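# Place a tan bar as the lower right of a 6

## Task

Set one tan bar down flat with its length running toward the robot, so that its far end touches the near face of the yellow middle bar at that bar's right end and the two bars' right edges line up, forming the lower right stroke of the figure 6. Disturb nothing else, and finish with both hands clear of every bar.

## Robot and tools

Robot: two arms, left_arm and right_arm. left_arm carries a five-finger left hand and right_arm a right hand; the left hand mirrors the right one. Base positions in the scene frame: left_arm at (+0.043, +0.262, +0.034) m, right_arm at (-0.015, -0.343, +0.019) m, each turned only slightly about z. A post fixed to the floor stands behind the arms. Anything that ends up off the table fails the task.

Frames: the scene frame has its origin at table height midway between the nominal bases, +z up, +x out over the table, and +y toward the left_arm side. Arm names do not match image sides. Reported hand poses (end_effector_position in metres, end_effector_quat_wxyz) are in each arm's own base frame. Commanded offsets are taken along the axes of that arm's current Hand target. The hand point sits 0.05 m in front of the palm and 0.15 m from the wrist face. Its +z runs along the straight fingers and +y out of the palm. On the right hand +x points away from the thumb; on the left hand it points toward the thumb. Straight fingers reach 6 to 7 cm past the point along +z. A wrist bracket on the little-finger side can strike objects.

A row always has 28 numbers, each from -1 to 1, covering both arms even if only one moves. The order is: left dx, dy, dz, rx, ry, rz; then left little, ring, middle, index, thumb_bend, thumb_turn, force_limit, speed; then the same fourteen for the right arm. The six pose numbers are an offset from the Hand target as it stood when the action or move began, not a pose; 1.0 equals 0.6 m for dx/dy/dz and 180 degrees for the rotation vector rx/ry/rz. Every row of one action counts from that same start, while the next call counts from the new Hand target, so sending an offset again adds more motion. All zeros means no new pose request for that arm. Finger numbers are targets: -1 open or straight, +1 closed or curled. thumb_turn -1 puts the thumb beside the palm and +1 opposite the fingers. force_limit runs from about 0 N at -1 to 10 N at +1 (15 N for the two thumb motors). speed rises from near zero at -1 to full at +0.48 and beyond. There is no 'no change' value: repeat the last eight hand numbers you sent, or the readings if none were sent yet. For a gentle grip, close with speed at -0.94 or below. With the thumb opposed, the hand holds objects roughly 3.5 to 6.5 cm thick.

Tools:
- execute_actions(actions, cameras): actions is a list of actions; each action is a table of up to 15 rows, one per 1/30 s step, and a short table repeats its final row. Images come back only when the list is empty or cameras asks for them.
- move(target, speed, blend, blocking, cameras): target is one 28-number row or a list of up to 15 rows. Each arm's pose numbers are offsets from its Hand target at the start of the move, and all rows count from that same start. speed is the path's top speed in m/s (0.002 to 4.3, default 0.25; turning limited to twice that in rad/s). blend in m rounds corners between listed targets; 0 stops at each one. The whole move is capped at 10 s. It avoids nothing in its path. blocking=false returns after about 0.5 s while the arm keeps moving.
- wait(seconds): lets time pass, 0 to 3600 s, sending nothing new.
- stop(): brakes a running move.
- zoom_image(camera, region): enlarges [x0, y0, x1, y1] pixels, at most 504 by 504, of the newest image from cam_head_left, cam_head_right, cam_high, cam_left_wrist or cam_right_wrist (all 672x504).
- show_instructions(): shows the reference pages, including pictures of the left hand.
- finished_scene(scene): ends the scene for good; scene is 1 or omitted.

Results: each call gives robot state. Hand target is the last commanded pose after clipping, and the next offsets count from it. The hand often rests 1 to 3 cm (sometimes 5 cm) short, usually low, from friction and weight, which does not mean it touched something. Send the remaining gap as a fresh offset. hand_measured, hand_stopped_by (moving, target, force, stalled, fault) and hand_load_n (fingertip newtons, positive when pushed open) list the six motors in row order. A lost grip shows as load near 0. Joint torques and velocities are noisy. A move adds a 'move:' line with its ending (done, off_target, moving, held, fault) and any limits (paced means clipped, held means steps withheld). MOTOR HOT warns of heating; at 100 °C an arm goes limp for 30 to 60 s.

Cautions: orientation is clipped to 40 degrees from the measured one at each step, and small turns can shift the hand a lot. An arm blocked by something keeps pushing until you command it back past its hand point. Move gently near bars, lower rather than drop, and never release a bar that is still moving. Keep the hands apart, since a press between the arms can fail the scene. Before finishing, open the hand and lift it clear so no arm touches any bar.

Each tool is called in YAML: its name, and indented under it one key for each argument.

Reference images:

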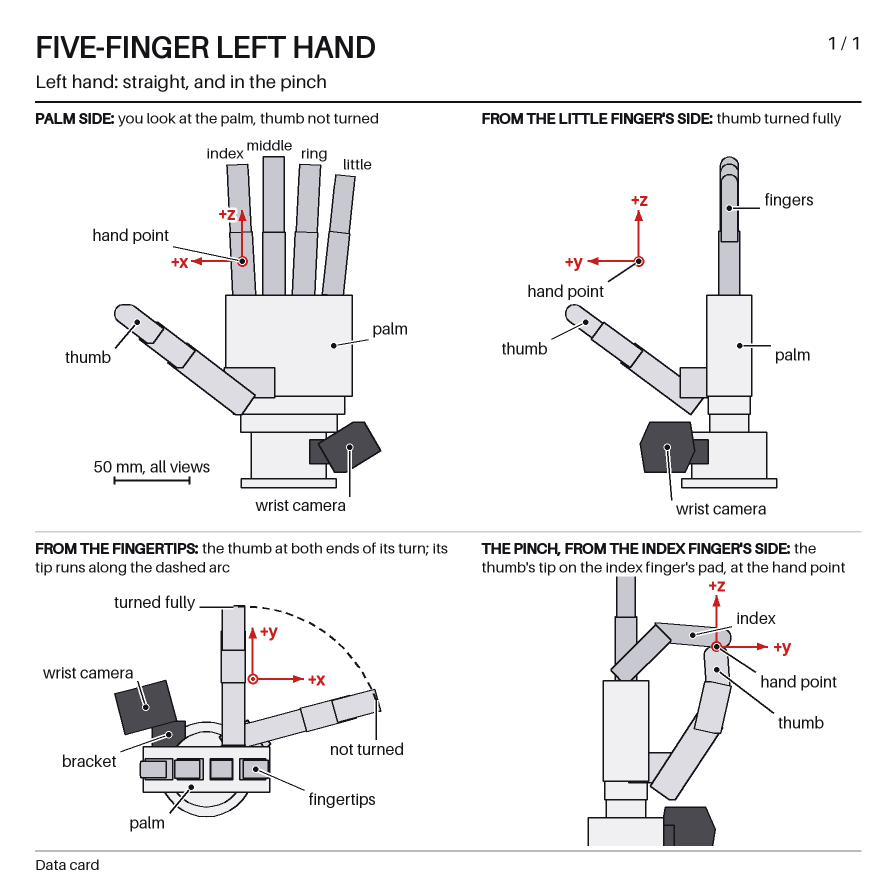

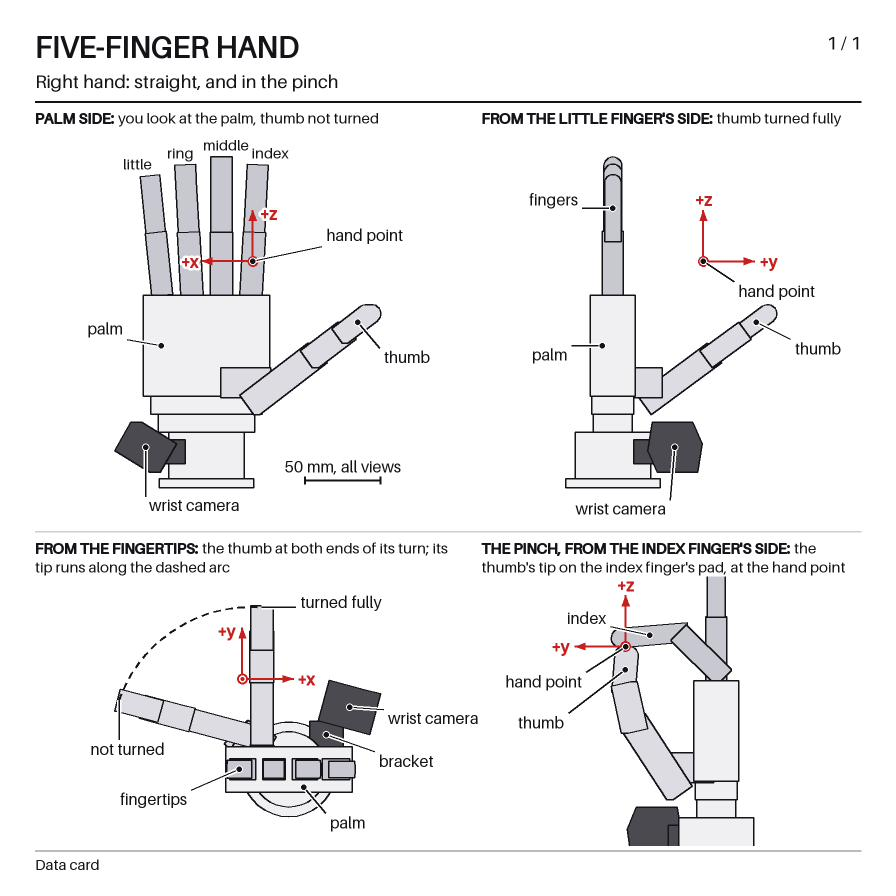

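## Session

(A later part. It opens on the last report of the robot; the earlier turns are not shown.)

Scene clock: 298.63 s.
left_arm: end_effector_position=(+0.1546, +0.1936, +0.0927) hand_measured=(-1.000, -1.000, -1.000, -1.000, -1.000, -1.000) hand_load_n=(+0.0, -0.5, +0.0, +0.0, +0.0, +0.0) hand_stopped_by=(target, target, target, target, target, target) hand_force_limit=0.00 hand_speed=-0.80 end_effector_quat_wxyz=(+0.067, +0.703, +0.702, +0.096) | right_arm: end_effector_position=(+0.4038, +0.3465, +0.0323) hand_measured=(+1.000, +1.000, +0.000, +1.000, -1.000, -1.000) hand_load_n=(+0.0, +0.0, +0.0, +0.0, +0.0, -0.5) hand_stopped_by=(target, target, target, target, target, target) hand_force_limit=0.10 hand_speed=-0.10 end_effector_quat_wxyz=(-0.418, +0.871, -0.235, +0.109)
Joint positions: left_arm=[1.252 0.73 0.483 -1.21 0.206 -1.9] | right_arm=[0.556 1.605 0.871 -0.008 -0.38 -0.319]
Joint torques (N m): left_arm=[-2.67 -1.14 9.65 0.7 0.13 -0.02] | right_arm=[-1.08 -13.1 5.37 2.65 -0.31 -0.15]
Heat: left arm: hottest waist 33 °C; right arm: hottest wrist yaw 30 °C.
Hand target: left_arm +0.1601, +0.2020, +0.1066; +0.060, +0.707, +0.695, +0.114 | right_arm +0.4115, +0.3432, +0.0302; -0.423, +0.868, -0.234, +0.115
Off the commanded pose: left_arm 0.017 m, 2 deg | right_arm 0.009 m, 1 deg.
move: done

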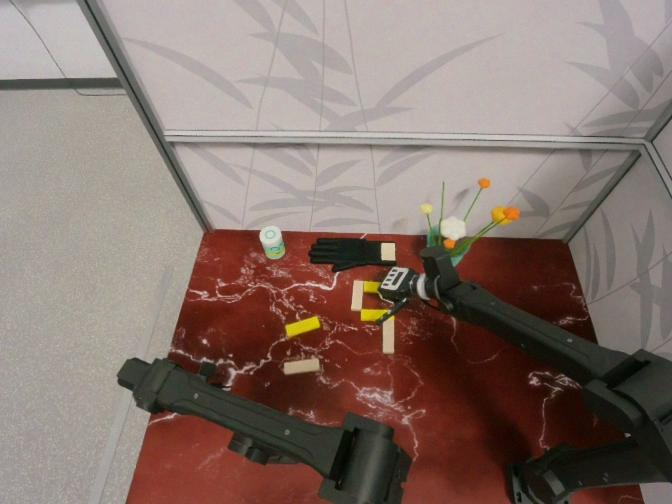

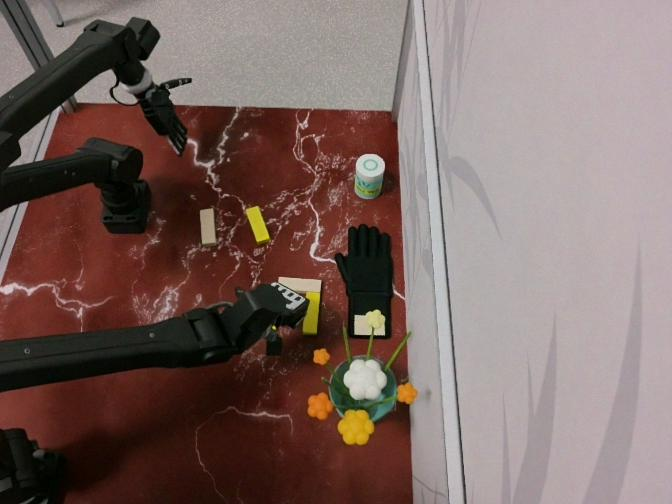

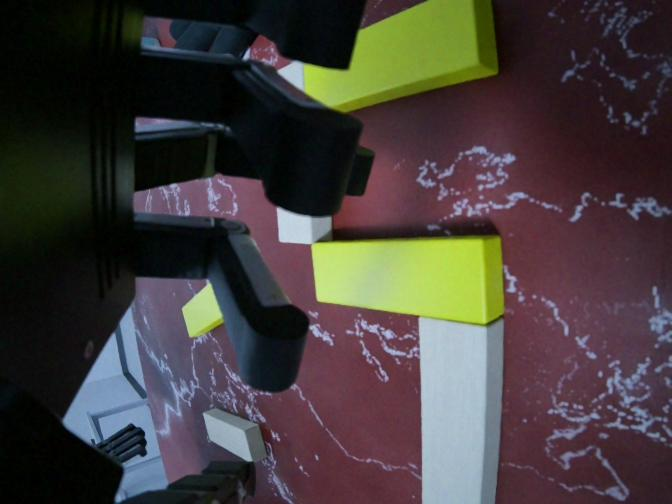

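move:
  target: [0,0,0,0,0,0,-1,-1,-1,-1,-1,-1,0,-0.8,0,0.0302,0.0236,0,0,0,1,1,0,1,-1,-1,0.1,-0.1]
  speed: 0.05
  cameras: ["cam_head_left","cam_right_wrist"]

zoom_image:
  camera: "cam_right_wrist"
  region: [200, 100, 560, 370]

Scene clock: 300.20 s.
left_arm: end_effector_position=(+0.1546, +0.1936, +0.0927) hand_measured=(-1.000, -1.000, -1.000, -1.000, -1.000, -1.000) hand_load_n=(+0.0, +0.0, +0.0, +0.0, +0.0, +0.0) hand_stopped_by=(target, target, target, target, target, target) hand_force_limit=0.00 hand_speed=-0.80 end_effector_quat_wxyz=(+0.067, +0.703, +0.702, +0.096) | right_arm: end_effector_position=(+0.4044, +0.3468, +0.0101) hand_measured=(+1.000, +1.000, +0.000, +1.000, -1.000, -1.000) hand_load_n=(+0.0, +0.0, +0.0, +0.0, +0.0, +0.0) hand_stopped_by=(target, target, target, target, target, target) hand_force_limit=0.10 hand_speed=-0.10 end_effector_quat_wxyz=(-0.418, +0.871, -0.235, +0.109)
Joint positions: left_arm=[1.252 0.73 0.483 -1.21 0.206 -1.9] | right_arm=[0.556 1.652 0.852 0.06 -0.38 -0.319]
Joint torques (N m): left_arm=[-2.73 -1.14 9.65 0.72 0.13 -0.02] | right_arm=[-1.08 -13.33 5.03 2.65 -0.3 -0.15]
Heat: left arm: hottest waist 33 °C; right arm: hottest wrist yaw 30 °C.
Hand target: left_arm +0.1601, +0.2020, +0.1066; +0.060, +0.707, +0.695, +0.114 | right_arm +0.4115, +0.3432, +0.0072; -0.423, +0.868, -0.234, +0.115
Off the commanded pose: left_arm 0.017 m, 2 deg | right_arm 0.009 m, 1 deg.
move: done

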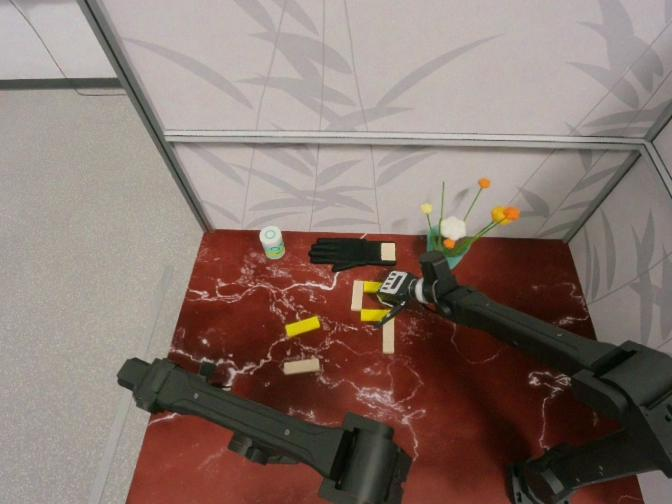

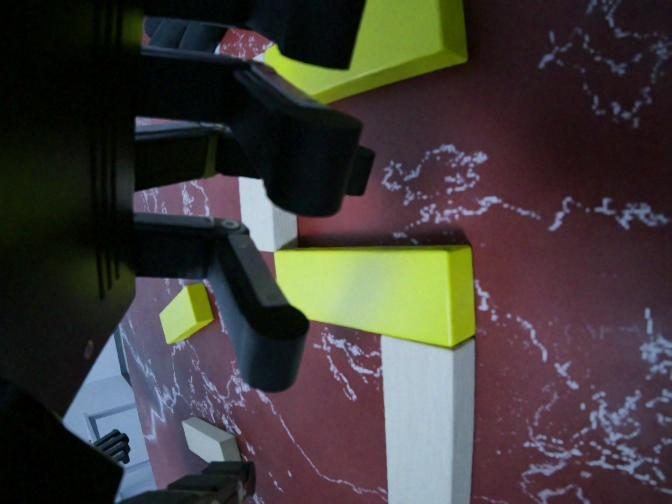

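Scaled by 1.400 from the camera's image (finer frame: 960x720).

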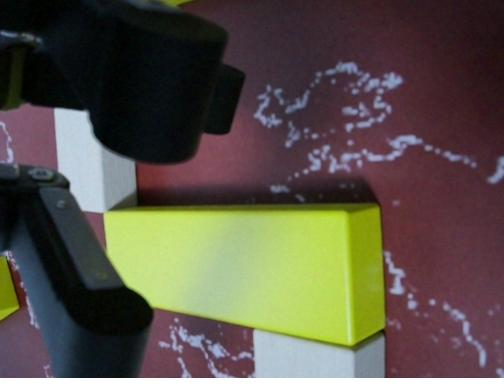

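move:
  target: [0,0,0,0,0,0,-1,-1,-1,-1,-1,-1,0,-0.8,0.0065,0.023,-0.0213,0,0,0,1,1,0,1,-1,-1,0.1,-0.1]
  speed: 0.05
  cameras: ["cam_head_left","cam_right_wrist"]

zoom_image:
  camera: "cam_right_wrist"
  region: [200, 100, 560, 370]

Scene clock: 301.80 s.
left_arm: end_effector_position=(+0.1546, +0.1936, +0.0927) hand_measured=(-1.000, -1.000, -1.000, -1.000, -1.000, -1.000) hand_load_n=(+0.0, +0.0, +0.0, +0.0, +0.0, +0.0) hand_stopped_by=(target, target, target, target, target, target) hand_force_limit=0.00 hand_speed=-0.80 end_effector_quat_wxyz=(+0.067, +0.703, +0.702, +0.096) | right_arm: end_effector_position=(+0.3976, +0.3269, -0.0033) hand_measured=(+1.000, +1.000, +0.000, +1.000, -1.000, -1.000) hand_load_n=(+0.0, +0.0, +0.0, +0.0, +0.0, +0.0) hand_stopped_by=(target, target, target, target, target, target) hand_force_limit=0.10 hand_speed=-0.10 end_effector_quat_wxyz=(-0.412, +0.872, -0.243, +0.101)
Joint positions: left_arm=[1.252 0.73 0.483 -1.21 0.206 -1.9] | right_arm=[0.524 1.652 0.813 0.071 -0.402 -0.331]
Joint torques (N m): left_arm=[-2.78 -1.14 9.66 0.72 0.12 -0.02] | right_arm=[-1.03 -15.03 4.71 2.59 -0.32 -0.14]
Heat: left arm: hottest waist 33 °C; right arm: hottest wrist yaw 30 °C.
Hand target: left_arm +0.1601, +0.2020, +0.1066; +0.060, +0.707, +0.695, +0.114 | right_arm +0.4055, +0.3252, +0.0041; -0.423, +0.868, -0.234, +0.115
Off the commanded pose: left_arm 0.017 m, 2 deg | right_arm 0.011 m, 2 deg.
move: off_target (right_arm)

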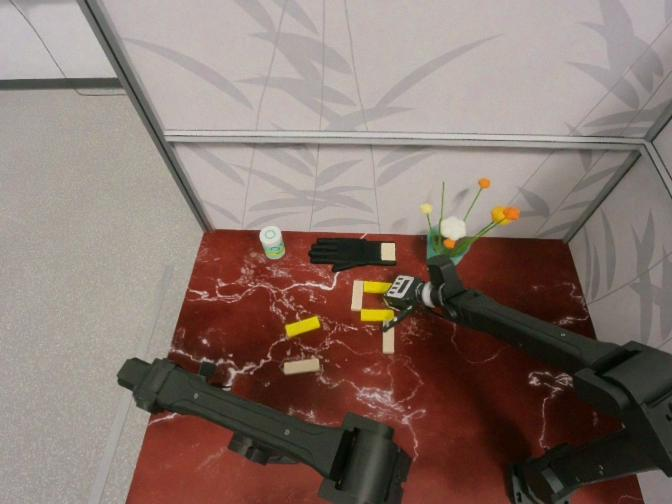

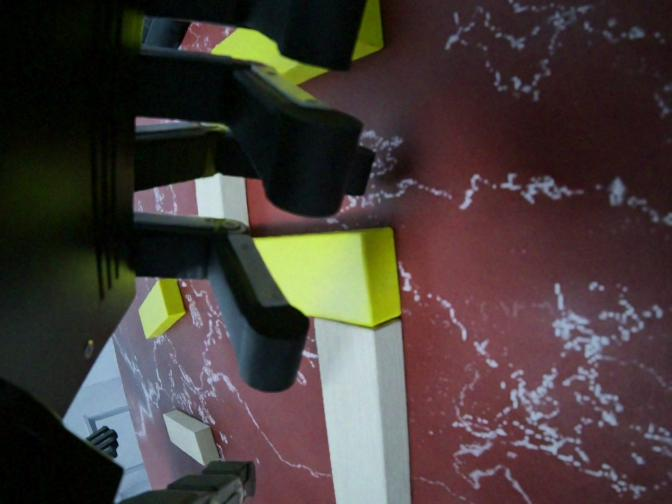

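Scaled by 1.400 from the camera's image (finer frame: 960x720).

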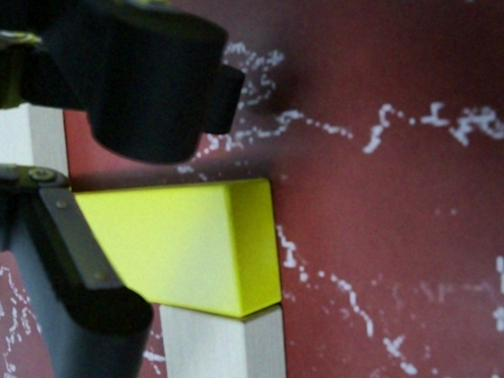

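move:
  target: [0,0,0,0,0,0,-1,-1,-1,-1,-1,-1,0,-0.8,-0.0126,-0.0186,0.0129,0,0,0,1,1,0,1,-1,-1,0.1,-0.1]
  speed: 0.05
  cameras: ["cam_head_left","cam_right_wrist"]

Scene clock: 303.13 s.
left_arm: end_effector_position=(+0.1546, +0.1936, +0.0927) hand_measured=(-1.000, -1.000, -1.000, -1.000, -1.000, -1.000) hand_load_n=(+0.0, +0.0, +0.0, +0.0, +0.0, +0.0) hand_stopped_by=(target, target, target, target, target, target) hand_force_limit=0.00 hand_speed=-0.80 end_effector_quat_wxyz=(+0.067, +0.703, +0.702, +0.096) | right_arm: end_effector_position=(+0.3983, +0.3266, -0.0040) hand_measured=(+1.000, +1.000, +0.000, +1.000, -1.000, -1.000) hand_load_n=(+0.0, +0.0, +0.0, +0.0, +0.0, +0.0) hand_stopped_by=(target, target, target, target, target, target) hand_force_limit=0.10 hand_speed=-0.10 end_effector_quat_wxyz=(-0.409, +0.873, -0.244, +0.105)
Joint positions: left_arm=[1.252 0.73 0.483 -1.21 0.206 -1.9] | right_arm=[0.527 1.652 0.813 0.071 -0.389 -0.331]
Joint torques (N m): left_arm=[-2.61 -1.08 9.63 0.73 0.13 -0.03] | right_arm=[0.62 -14.45 6.3 2.25 0.05 0.07]
Heat: left arm: hottest waist 33 °C; right arm: hottest wrist yaw 30 °C.
Hand target: left_arm +0.1601, +0.2020, +0.1066; +0.060, +0.707, +0.695, +0.114 | right_arm +0.4055, +0.3402, +0.0082; -0.423, +0.868, -0.234, +0.115
Off the commanded pose: left_arm 0.017 m, 2 deg | right_arm 0.020 m, 2 deg.
move: off_target (right_arm)

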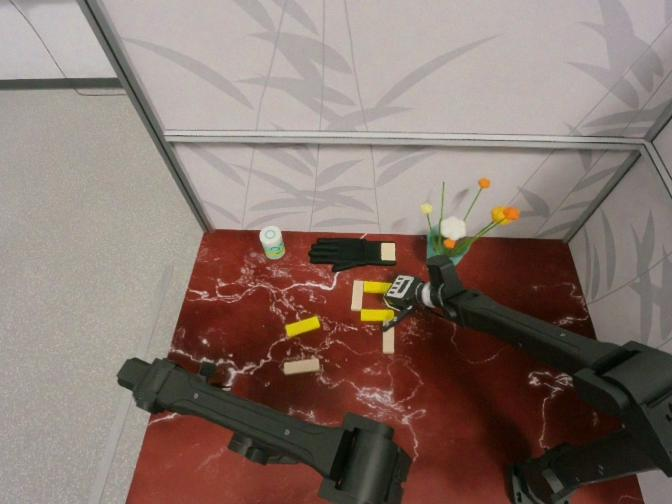

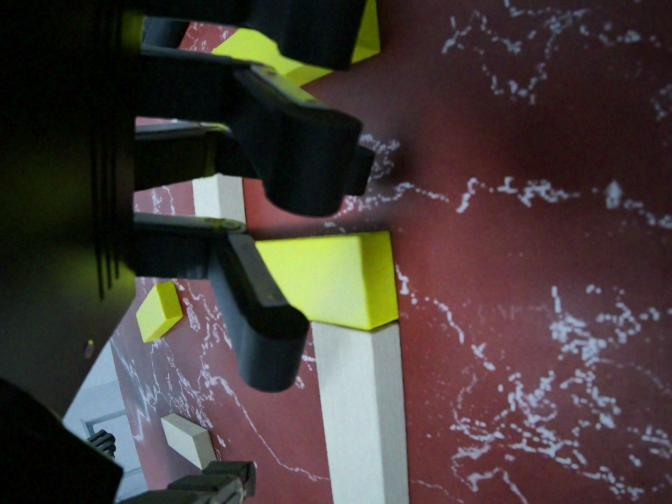

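move:
  target:
    - [0,0,0,0,0,0,-1,-1,-1,-1,-1,-1,0,-0.8,0,-0.0657,-0.0514,0,0,0,1,1,0,1,-1,-1,0.1,-0.1]
    - [0,0,0,0,0,0,-1,-1,-1,-1,-1,-1,0,-0.8,0,0.0081,0.0064,0,0,0,1,1,0,1,-1,-1,0.1,-0.1]
  speed: [0.1,0.06]
  cameras: ["cam_head_left","cam_right_wrist"]

zoom_image:
  camera: "cam_right_wrist"
  region: [200, 100, 560, 370]

Scene clock: 306.23 s.
left_arm: end_effector_position=(+0.1546, +0.1936, +0.0927) hand_measured=(-1.000, -1.000, -1.000, -1.000, -1.000, -1.000) hand_load_n=(+0.0, +0.0, +0.0, +0.0, +0.0, +0.0) hand_stopped_by=(target, target, target, target, target, target) hand_force_limit=0.00 hand_speed=-0.80 end_effector_quat_wxyz=(+0.067, +0.703, +0.702, +0.096) | right_arm: end_effector_position=(+0.4087, +0.3327, +0.0062) hand_measured=(+1.000, +1.000, +0.000, +1.000, -1.000, -1.000) hand_load_n=(+0.0, +0.0, +0.0, +0.0, +0.0, +0.0) hand_stopped_by=(target, target, target, target, target, target) hand_force_limit=0.10 hand_speed=-0.10 end_effector_quat_wxyz=(-0.419, +0.868, -0.240, +0.116)
Joint positions: left_arm=[1.252 0.73 0.483 -1.21 0.206 -1.9] | right_arm=[0.527 1.649 0.831 0.081 -0.389 -0.331]
Joint torques (N m): left_arm=[-2.73 -1.08 9.62 0.75 0.13 -0.03] | right_arm=[0.67 -13.1 4.88 2.65 0.06 0.06]
Heat: left arm: hottest waist 33 °C; right arm: hottest wrist yaw 30 °C.
Hand target: left_arm +0.1601, +0.2020, +0.1066; +0.060, +0.707, +0.695, +0.114 | right_arm +0.4055, +0.3402, +0.0020; -0.423, +0.868, -0.234, +0.115
Off the commanded pose: left_arm 0.017 m, 2 deg | right_arm 0.009 m, 1 deg.
move: done

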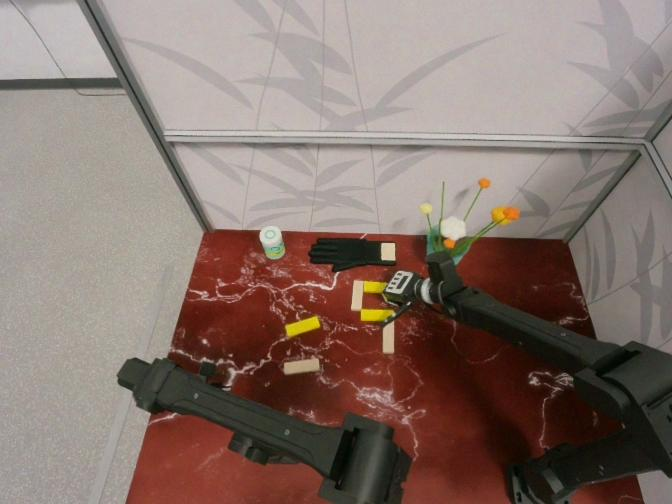

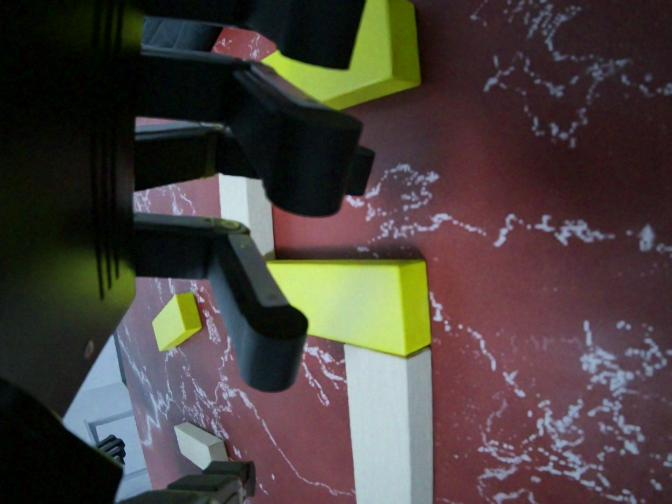

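Scaled by 1.400 from the camera's image (finer frame: 960x720).

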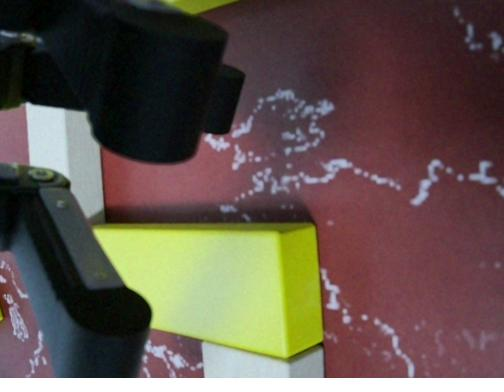

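move:
  target:
    - [0,0,0,0,0,0,-1,-1,-1,-1,-1,-1,0,-0.8,-0.0211,-0.0676,-0.0489,0,0,0,1,1,0,1,-1,-1,0.1,-0.1]
    - [0,0,0,0,0,0,-1,-1,-1,-1,-1,-1,0,-0.8,-0.0211,-0.0033,0.0014,0,0,0,1,1,0,1,-1,-1,0.1,-0.1]
  speed: [0.1,0.06]
  cameras: ["cam_head_left","cam_right_wrist"]

zoom_image:
  camera: "cam_right_wrist"
  region: [200, 100, 560, 370]

Scene clock: 309.47 s.
left_arm: end_effector_position=(+0.1546, +0.1936, +0.0927) hand_measured=(-1.000, -1.000, -1.000, -1.000, -1.000, -1.000) hand_load_n=(+0.0, +0.0, +0.0, +0.0, +0.0, +0.0) hand_stopped_by=(target, target, target, target, target, target) hand_force_limit=0.00 hand_speed=-0.80 end_effector_quat_wxyz=(+0.067, +0.703, +0.702, +0.096) | right_arm: end_effector_position=(+0.3978, +0.3410, +0.0056) hand_measured=(+1.000, +1.000, +0.000, +1.000, -1.000, -1.000) hand_load_n=(+0.0, +0.0, +0.0, +0.0, +0.0, +0.0) hand_stopped_by=(target, target, target, target, target, target) hand_force_limit=0.10 hand_speed=-0.10 end_effector_quat_wxyz=(-0.418, +0.870, -0.235, +0.116)
Joint positions: left_arm=[1.252 0.73 0.483 -1.21 0.206 -1.9] | right_arm=[0.557 1.64 0.817 0.091 -0.368 -0.321]
Joint torques (N m): left_arm=[-2.73 -1.08 9.65 0.73 0.12 -0.02] | right_arm=[0.62 -12.92 4.92 2.66 0.07 0.08]
Heat: left arm: hottest waist 33 °C; right arm: hottest wrist yaw 30 °C.
Hand target: left_arm +0.1601, +0.2020, +0.1066; +0.060, +0.707, +0.695, +0.114 | right_arm +0.3955, +0.3482, +0.0030; -0.423, +0.868, -0.234, +0.115
Off the commanded pose: left_arm 0.017 m, 2 deg | right_arm 0.008 m, 1 deg.
move: done

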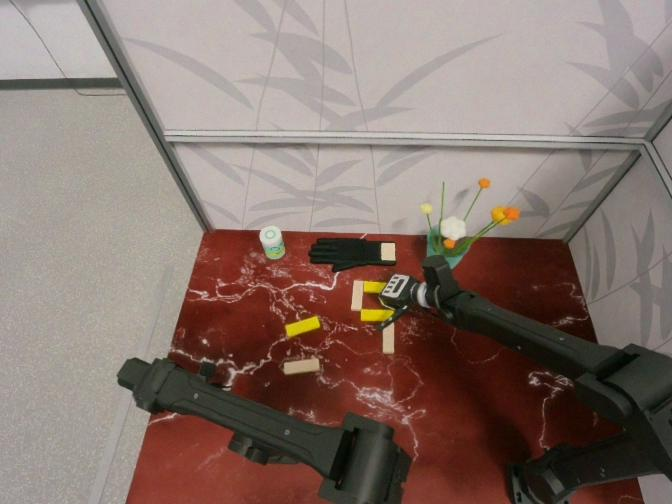

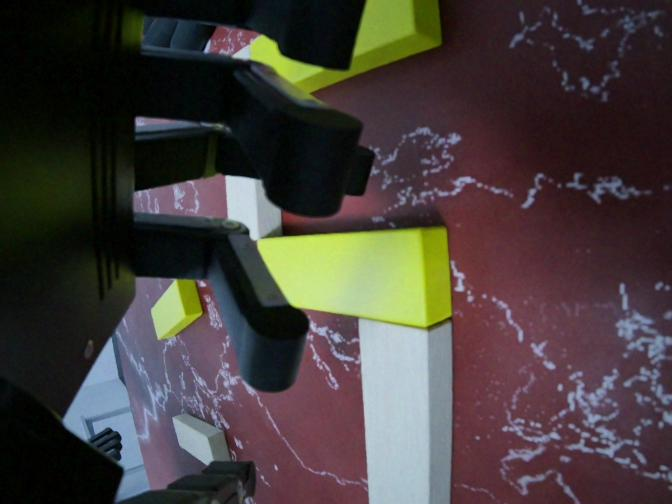

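Scaled by 1.400 from the camera's image (finer frame: 960x720).

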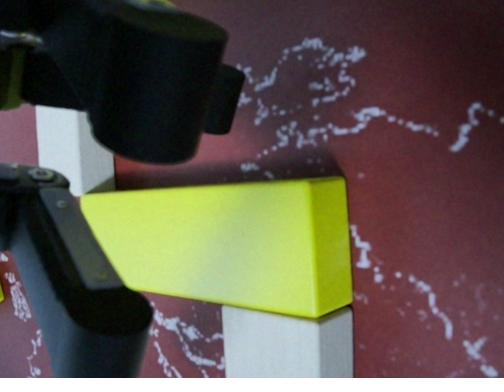

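move:
  target: [0,0,0,0,0,0,-1,-1,-1,-1,-1,-1,0,-0.8,-0.0115,0.0041,-0.0053,0,0,0,1,1,0,1,-1,-1,0.1,-0.1]
  speed: 0.03
  cameras: ["cam_head_left","cam_right_wrist"]

zoom_image:
  camera: "cam_right_wrist"
  region: [200, 100, 560, 370]

Scene clock: 310.70 s.
left_arm: end_effector_position=(+0.1546, +0.1936, +0.0927) hand_measured=(-1.000, -1.000, -1.000, -1.000, -1.000, -1.000) hand_load_n=(+0.0, +0.0, +0.0, +0.0, +0.0, +0.0) hand_stopped_by=(target, target, target, target, target, target) hand_force_limit=0.00 hand_speed=-0.80 end_effector_quat_wxyz=(+0.067, +0.703, +0.702, +0.096) | right_arm: end_effector_position=(+0.3896, +0.3394, -0.0009) hand_measured=(+1.000, +1.000, +0.000, +1.000, -1.000, -1.000) hand_load_n=(+0.0, +0.0, +0.0, +0.0, +0.0, +0.0) hand_stopped_by=(target, target, target, target, target, target) hand_force_limit=0.10 hand_speed=-0.10 end_effector_quat_wxyz=(-0.413, +0.872, -0.237, +0.113)
Joint positions: left_arm=[1.252 0.73 0.483 -1.21 0.206 -1.9] | right_arm=[0.565 1.64 0.799 0.098 -0.36 -0.314]
Joint torques (N m): left_arm=[-2.67 -1.03 9.65 0.72 0.12 -0.03] | right_arm=[0.62 -14.04 4.74 2.65 0.07 0.08]
Heat: left arm: hottest waist 33 °C; right arm: hottest wrist yaw 30 °C.
Hand target: left_arm +0.1601, +0.2020, +0.1066; +0.060, +0.707, +0.695, +0.114 | right_arm +0.3876, +0.3483, +0.0030; -0.423, +0.868, -0.234, +0.115
Off the commanded pose: left_arm 0.017 m, 2 deg | right_arm 0.010 m, 1 deg.
move: done

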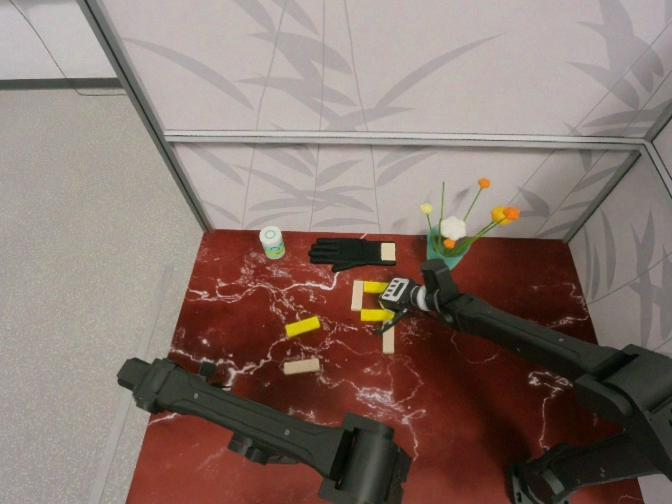

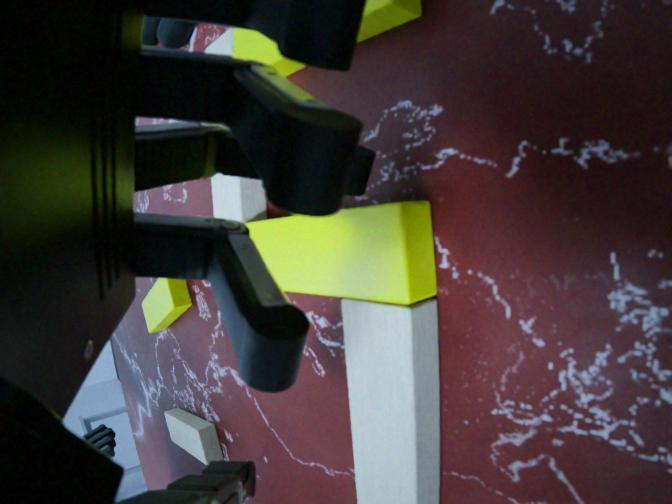

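Scaled by 1.400 from the camera's image (finer frame: 960x720).

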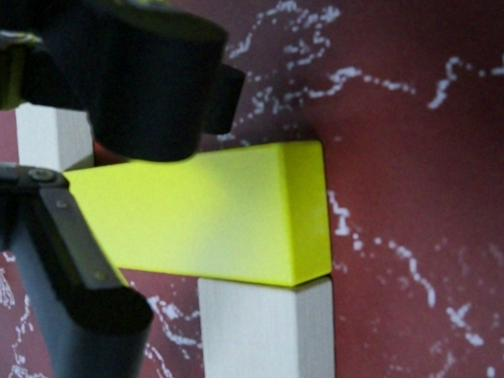

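move:
  target: [0,0,0,0,0,0,-1,-1,-1,-1,-1,-1,0,-0.8,-0.0072,0,-0.0054,0,0,0,1,1,0,1,-1,-1,0.1,-0.1]
  speed: 0.03
  cameras: ["cam_head_left","cam_right_wrist"]

zoom_image:
  camera: "cam_right_wrist"
  region: [200, 100, 560, 370]

zoom_image:
  camera: "cam_head_left"
  region: [345, 280, 425, 360]

Scene clock: 311.90 s.
left_arm: end_effector_position=(+0.1546, +0.1936, +0.0927) hand_measured=(-1.000, -1.000, -1.000, -1.000, -1.000, -1.000) hand_load_n=(+0.0, +0.0, +0.0, +0.0, +0.0, +0.0) hand_stopped_by=(target, target, target, target, target, target) hand_force_limit=0.00 hand_speed=-0.80 end_effector_quat_wxyz=(+0.067, +0.703, +0.702, +0.096) | right_arm: end_effector_position=(+0.3846, +0.3384, -0.0046) hand_measured=(+1.000, +1.000, +0.000, +1.000, -1.000, -1.000) hand_load_n=(+0.0, +0.5, +0.0, +0.0, +0.0, +0.0) hand_stopped_by=(target, target, target, target, target, target) hand_force_limit=0.10 hand_speed=-0.10 end_effector_quat_wxyz=(-0.409, +0.873, -0.240, +0.110)
Joint positions: left_arm=[1.252 0.73 0.483 -1.21 0.206 -1.9] | right_arm=[0.57 1.64 0.79 0.098 -0.356 -0.31]
Joint torques (N m): left_arm=[-2.73 -1.03 9.65 0.72 0.12 -0.02] | right_arm=[0.67 -15.21 4.63 2.61 0.04 0.1]
Heat: left arm: hottest waist 32 °C; right arm: hottest waist 29 °C.
Hand target: left_arm +0.1601, +0.2020, +0.1066; +0.060, +0.707, +0.695, +0.114 | right_arm +0.3825, +0.3482, +0.0050; -0.423, +0.868, -0.234, +0.115
Off the commanded pose: left_arm 0.017 m, 2 deg | right_arm 0.014 m, 2 deg.
move: off_target (right_arm)

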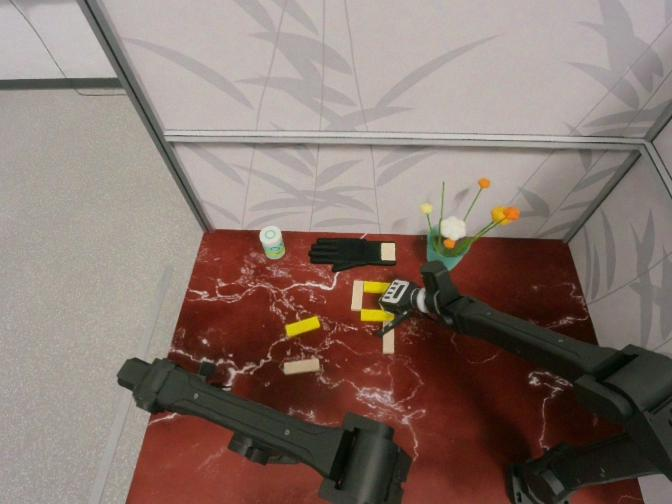

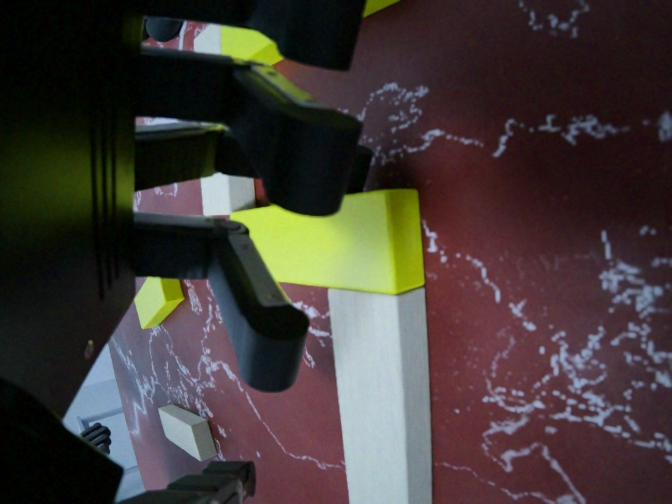

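Scaled by 1.400 from the camera's image (finer frame: 960x720).

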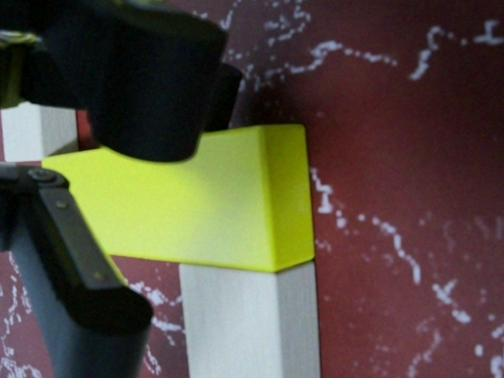

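Scaled by 6.300.

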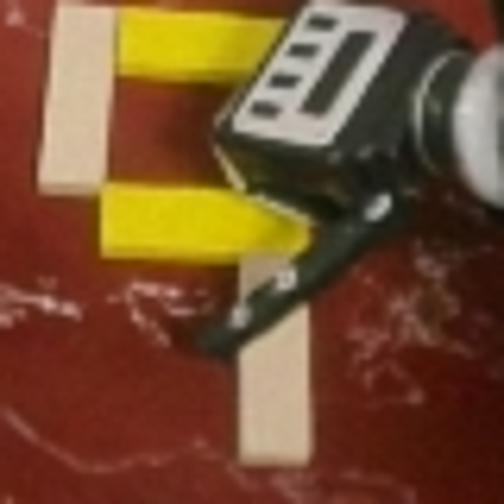

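move:
  target: [0,0,0,0,0,0,-1,-1,-1,-1,-1,-1,0,-0.8,-0.0072,-0.0014,-0.0064,0,0,0,1,1,0,1,-1,-1,0.1,-0.1]
  speed: 0.03
  cameras: ["cam_head_left","cam_right_wrist"]

zoom_image:
  camera: "cam_right_wrist"
  region: [200, 100, 560, 370]

zoom_image:
  camera: "cam_head_left"
  region: [345, 280, 425, 360]

Scene clock: 313.17 s.
left_arm: end_effector_position=(+0.1546, +0.1936, +0.0927) hand_measured=(-1.000, -1.000, -1.000, -1.000, -1.000, -1.000) hand_load_n=(+0.0, +0.0, +0.0, +0.0, +0.0, +0.0) hand_stopped_by=(target, target, target, target, target, target) hand_force_limit=0.00 hand_speed=-0.80 end_effector_quat_wxyz=(+0.067, +0.703, +0.702, +0.096) | right_arm: end_effector_position=(+0.3791, +0.3388, -0.0038) hand_measured=(+1.000, +1.000, +0.000, +1.000, -1.000, -1.000) hand_load_n=(+0.0, +0.0, +0.0, +0.0, +0.0, +0.0) hand_stopped_by=(target, target, target, target, target, target) hand_force_limit=0.10 hand_speed=-0.10 end_effector_quat_wxyz=(-0.409, +0.874, -0.239, +0.109)
Joint positions: left_arm=[1.252 0.73 0.483 -1.21 0.206 -1.9] | right_arm=[0.577 1.629 0.779 0.098 -0.351 -0.305]
Joint torques (N m): left_arm=[-2.73 -1.08 9.65 0.72 0.13 -0.02] | right_arm=[0.67 -15.44 4.62 2.39 0.05 0.1]
Heat: left arm: hottest waist 32 °C; right arm: hottest waist 29 °C.
Hand target: left_arm +0.1601, +0.2020, +0.1066; +0.060, +0.707, +0.695, +0.114 | right_arm +0.3775, +0.3482, +0.0080; -0.423, +0.868, -0.234, +0.115
Off the commanded pose: left_arm 0.017 m, 2 deg | right_arm 0.015 m, 2 deg.
move: off_target (right_arm)

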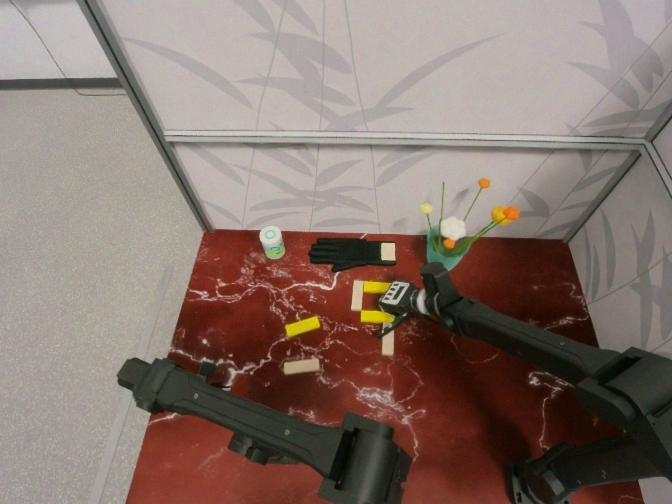

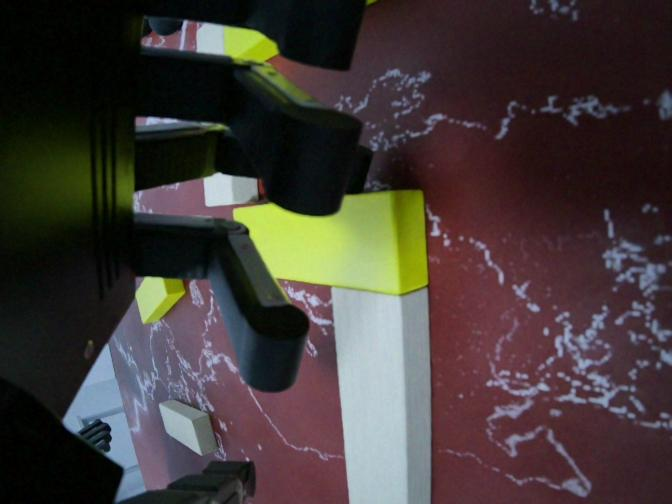

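Scaled by 1.400 from the camera's image (finer frame: 960x720).

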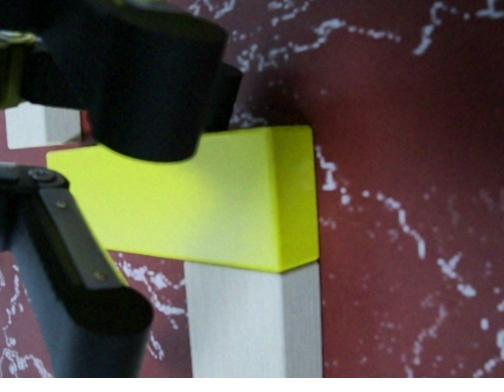

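Scaled by 6.300.

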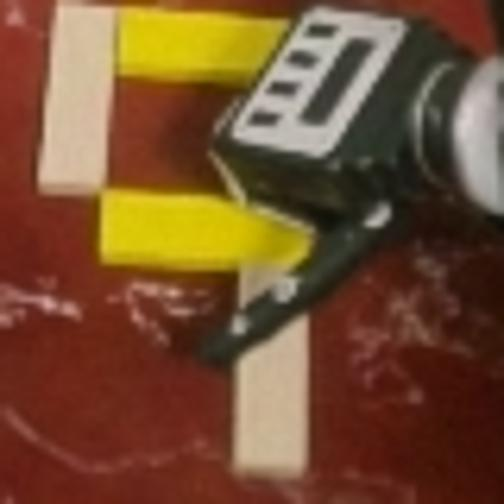

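move:
  target: [0,0,0,0,0,0,-1,-1,-1,-1,-1,-1,0,-0.8,0.0288,-0.076,-0.0381,0,0,0,1,1,0,1,-1,-1,0.1,-0.1]
  speed: 0.1
  cameras: ["cam_head_left","cam_right_wrist"]

zoom_image:
  camera: "cam_head_left"
  region: [345, 280, 425, 360]

Scene clock: 315.00 s.
left_arm: end_effector_position=(+0.1546, +0.1936, +0.0927) hand_measured=(-1.000, -1.000, -1.000, -1.000, -1.000, -1.000) hand_load_n=(+0.0, +0.0, +0.0, +0.0, +0.0, +0.0) hand_stopped_by=(target, target, target, target, target, target) hand_force_limit=0.00 hand_speed=-0.80 end_effector_quat_wxyz=(+0.067, +0.703, +0.702, +0.096) | right_arm: end_effector_position=(+0.3768, +0.3392, +0.0317) hand_measured=(+1.000, +1.000, +0.000, +1.000, -1.000, -1.000) hand_load_n=(+0.0, +0.0, +0.0, +0.0, +0.0, -0.5) hand_stopped_by=(target, target, target, target, target, target) hand_force_limit=0.10 hand_speed=-0.10 end_effector_quat_wxyz=(-0.404, +0.877, -0.240, +0.099)
Joint positions: left_arm=[1.252 0.73 0.483 -1.21 0.206 -1.9] | right_arm=[0.577 1.553 0.822 -0.043 -0.36 -0.305]
Joint torques (N m): left_arm=[-2.73 -1.03 9.63 0.73 0.13 -0.02] | right_arm=[-1.03 -14.51 8.75 1.09 -0.31 -0.1]
Heat: left arm: hottest waist 32 °C; right arm: hottest waist 29 °C.
Hand target: left_arm +0.1601, +0.2020, +0.1066; +0.060, +0.707, +0.695, +0.114 | right_arm +0.3975, +0.3482, +0.0581; -0.423, +0.868, -0.234, +0.115
Off the commanded pose: left_arm 0.017 m, 2 deg | right_arm 0.035 m, 3 deg.
move: off_target (right_arm)

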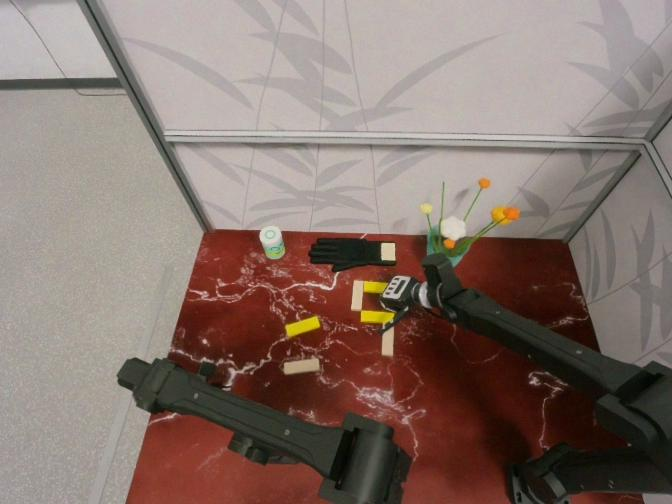

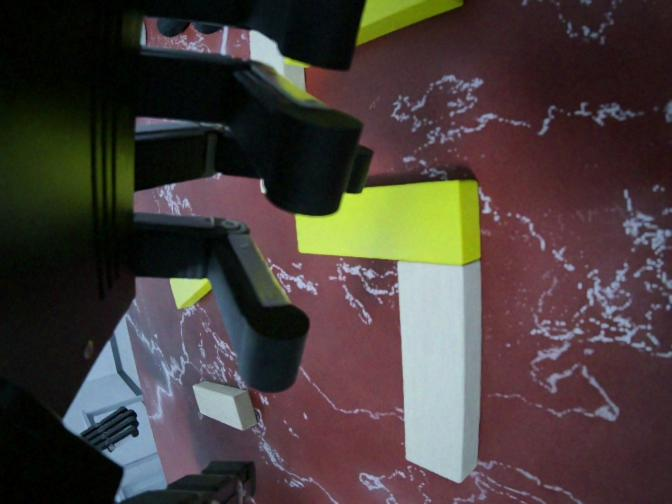

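Scaled by 6.300.

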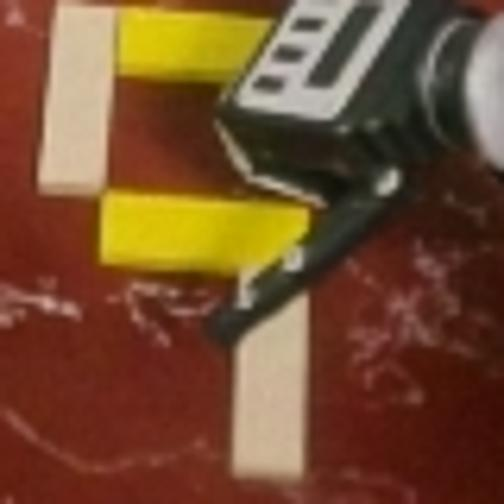

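move:
  target:
    - [0,0,0,0,0,0,-1,-1,-1,-1,-1,-1,0,-0.8,0,-0.0657,-0.0514,0,0,0,1,1,0,1,-1,-1,0.1,-0.1]
    - [0,0,0,0,0,0,-1,-1,-1,-1,-1,-1,0,-0.8,-0.0842,0.1365,-0.4455,0,0,0,1,1,0,1,-1,-1,0.1,-0.1]
  speed: 0.15
  blend: 0.02
  cameras: ["all"]

Scene clock: 319.10 s.
left_arm: end_effector_position=(+0.1546, +0.1936, +0.0927) hand_measured=(-1.000, -1.000, -1.000, -1.000, -1.000, -1.000) hand_load_n=(-0.5, +0.0, +0.0, +0.0, +0.0, +0.0) hand_stopped_by=(target, target, target, target, target, target) hand_force_limit=0.00 hand_speed=-0.80 end_effector_quat_wxyz=(+0.067, +0.703, +0.702, +0.096) | right_arm: end_effector_position=(+0.2229, +0.1495, +0.1550) hand_measured=(+1.000, +1.000, +0.000, +1.000, -1.000, -1.000) hand_load_n=(+0.0, +0.0, +0.0, +0.0, +0.0, +0.0) hand_stopped_by=(target, target, target, target, target, target) hand_force_limit=0.10 hand_speed=-0.10 end_effector_quat_wxyz=(-0.420, +0.868, -0.242, +0.110)
Joint positions: left_arm=[1.252 0.73 0.483 -1.21 0.206 -1.9] | right_arm=[0.179 0.677 0.57 -0.781 -0.638 -0.615]
Joint torques (N m): left_arm=[-2.73 -1.14 9.62 0.76 0.12 -0.02] | right_arm=[-0.97 -2.49 7.08 0.87 -0.5 -0.15]
Heat: left arm: hottest waist 32 °C; right arm: hottest waist 29 °C.
Hand target: left_arm +0.1601, +0.2020, +0.1066; +0.060, +0.707, +0.695, +0.114 | right_arm +0.2223, +0.1482, +0.1580; -0.423, +0.868, -0.234, +0.115
Off the commanded pose: left_arm 0.017 m, 2 deg | right_arm 0.003 m, 1 deg.
move: done

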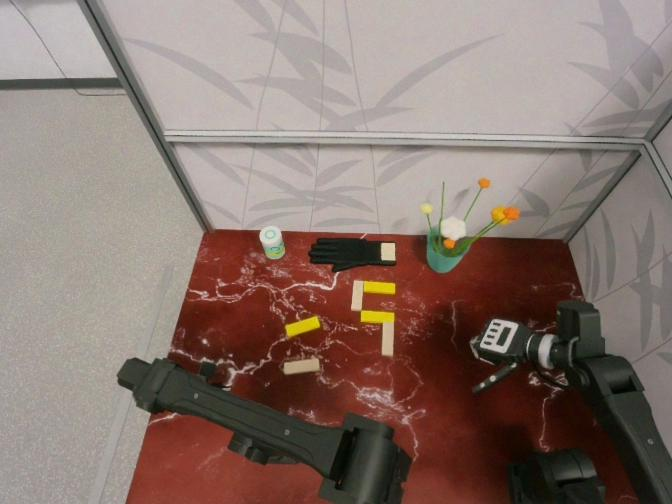

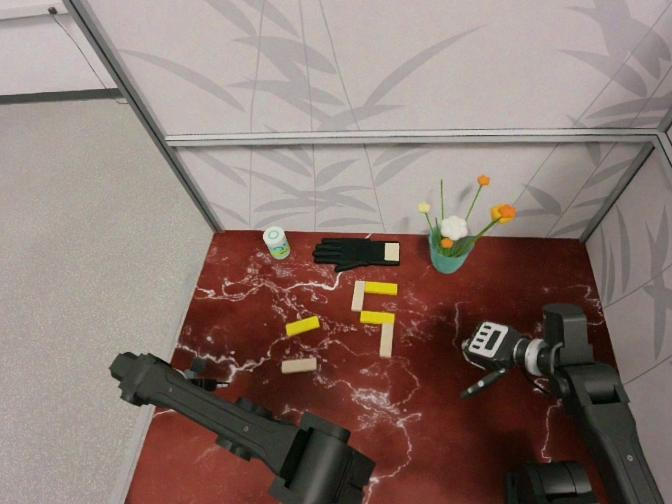

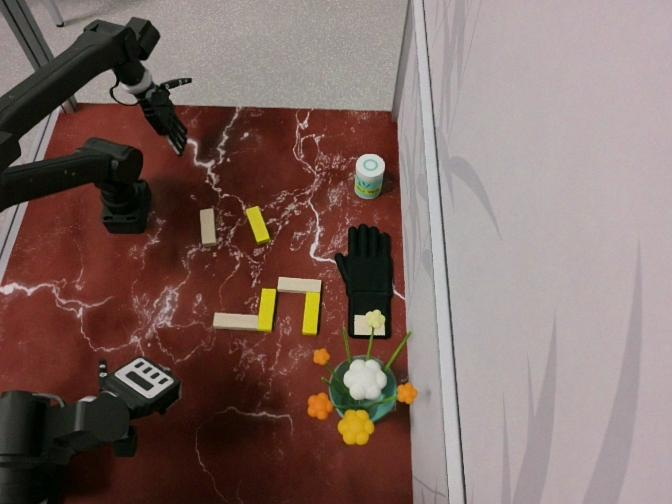

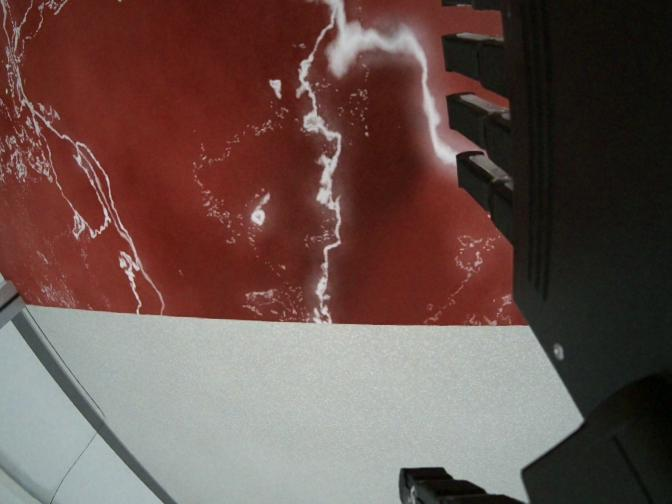

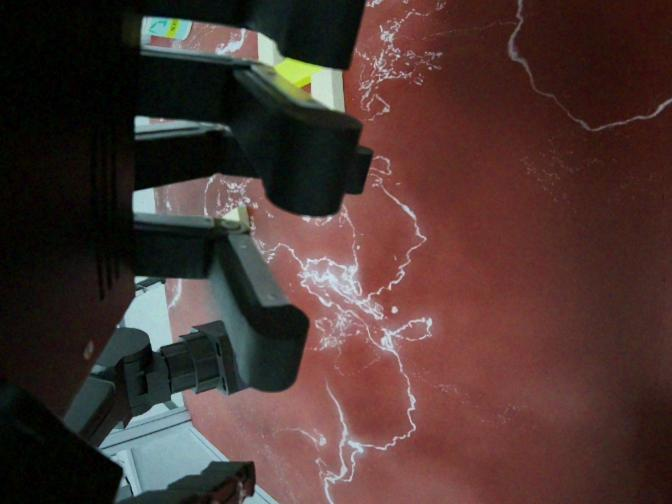

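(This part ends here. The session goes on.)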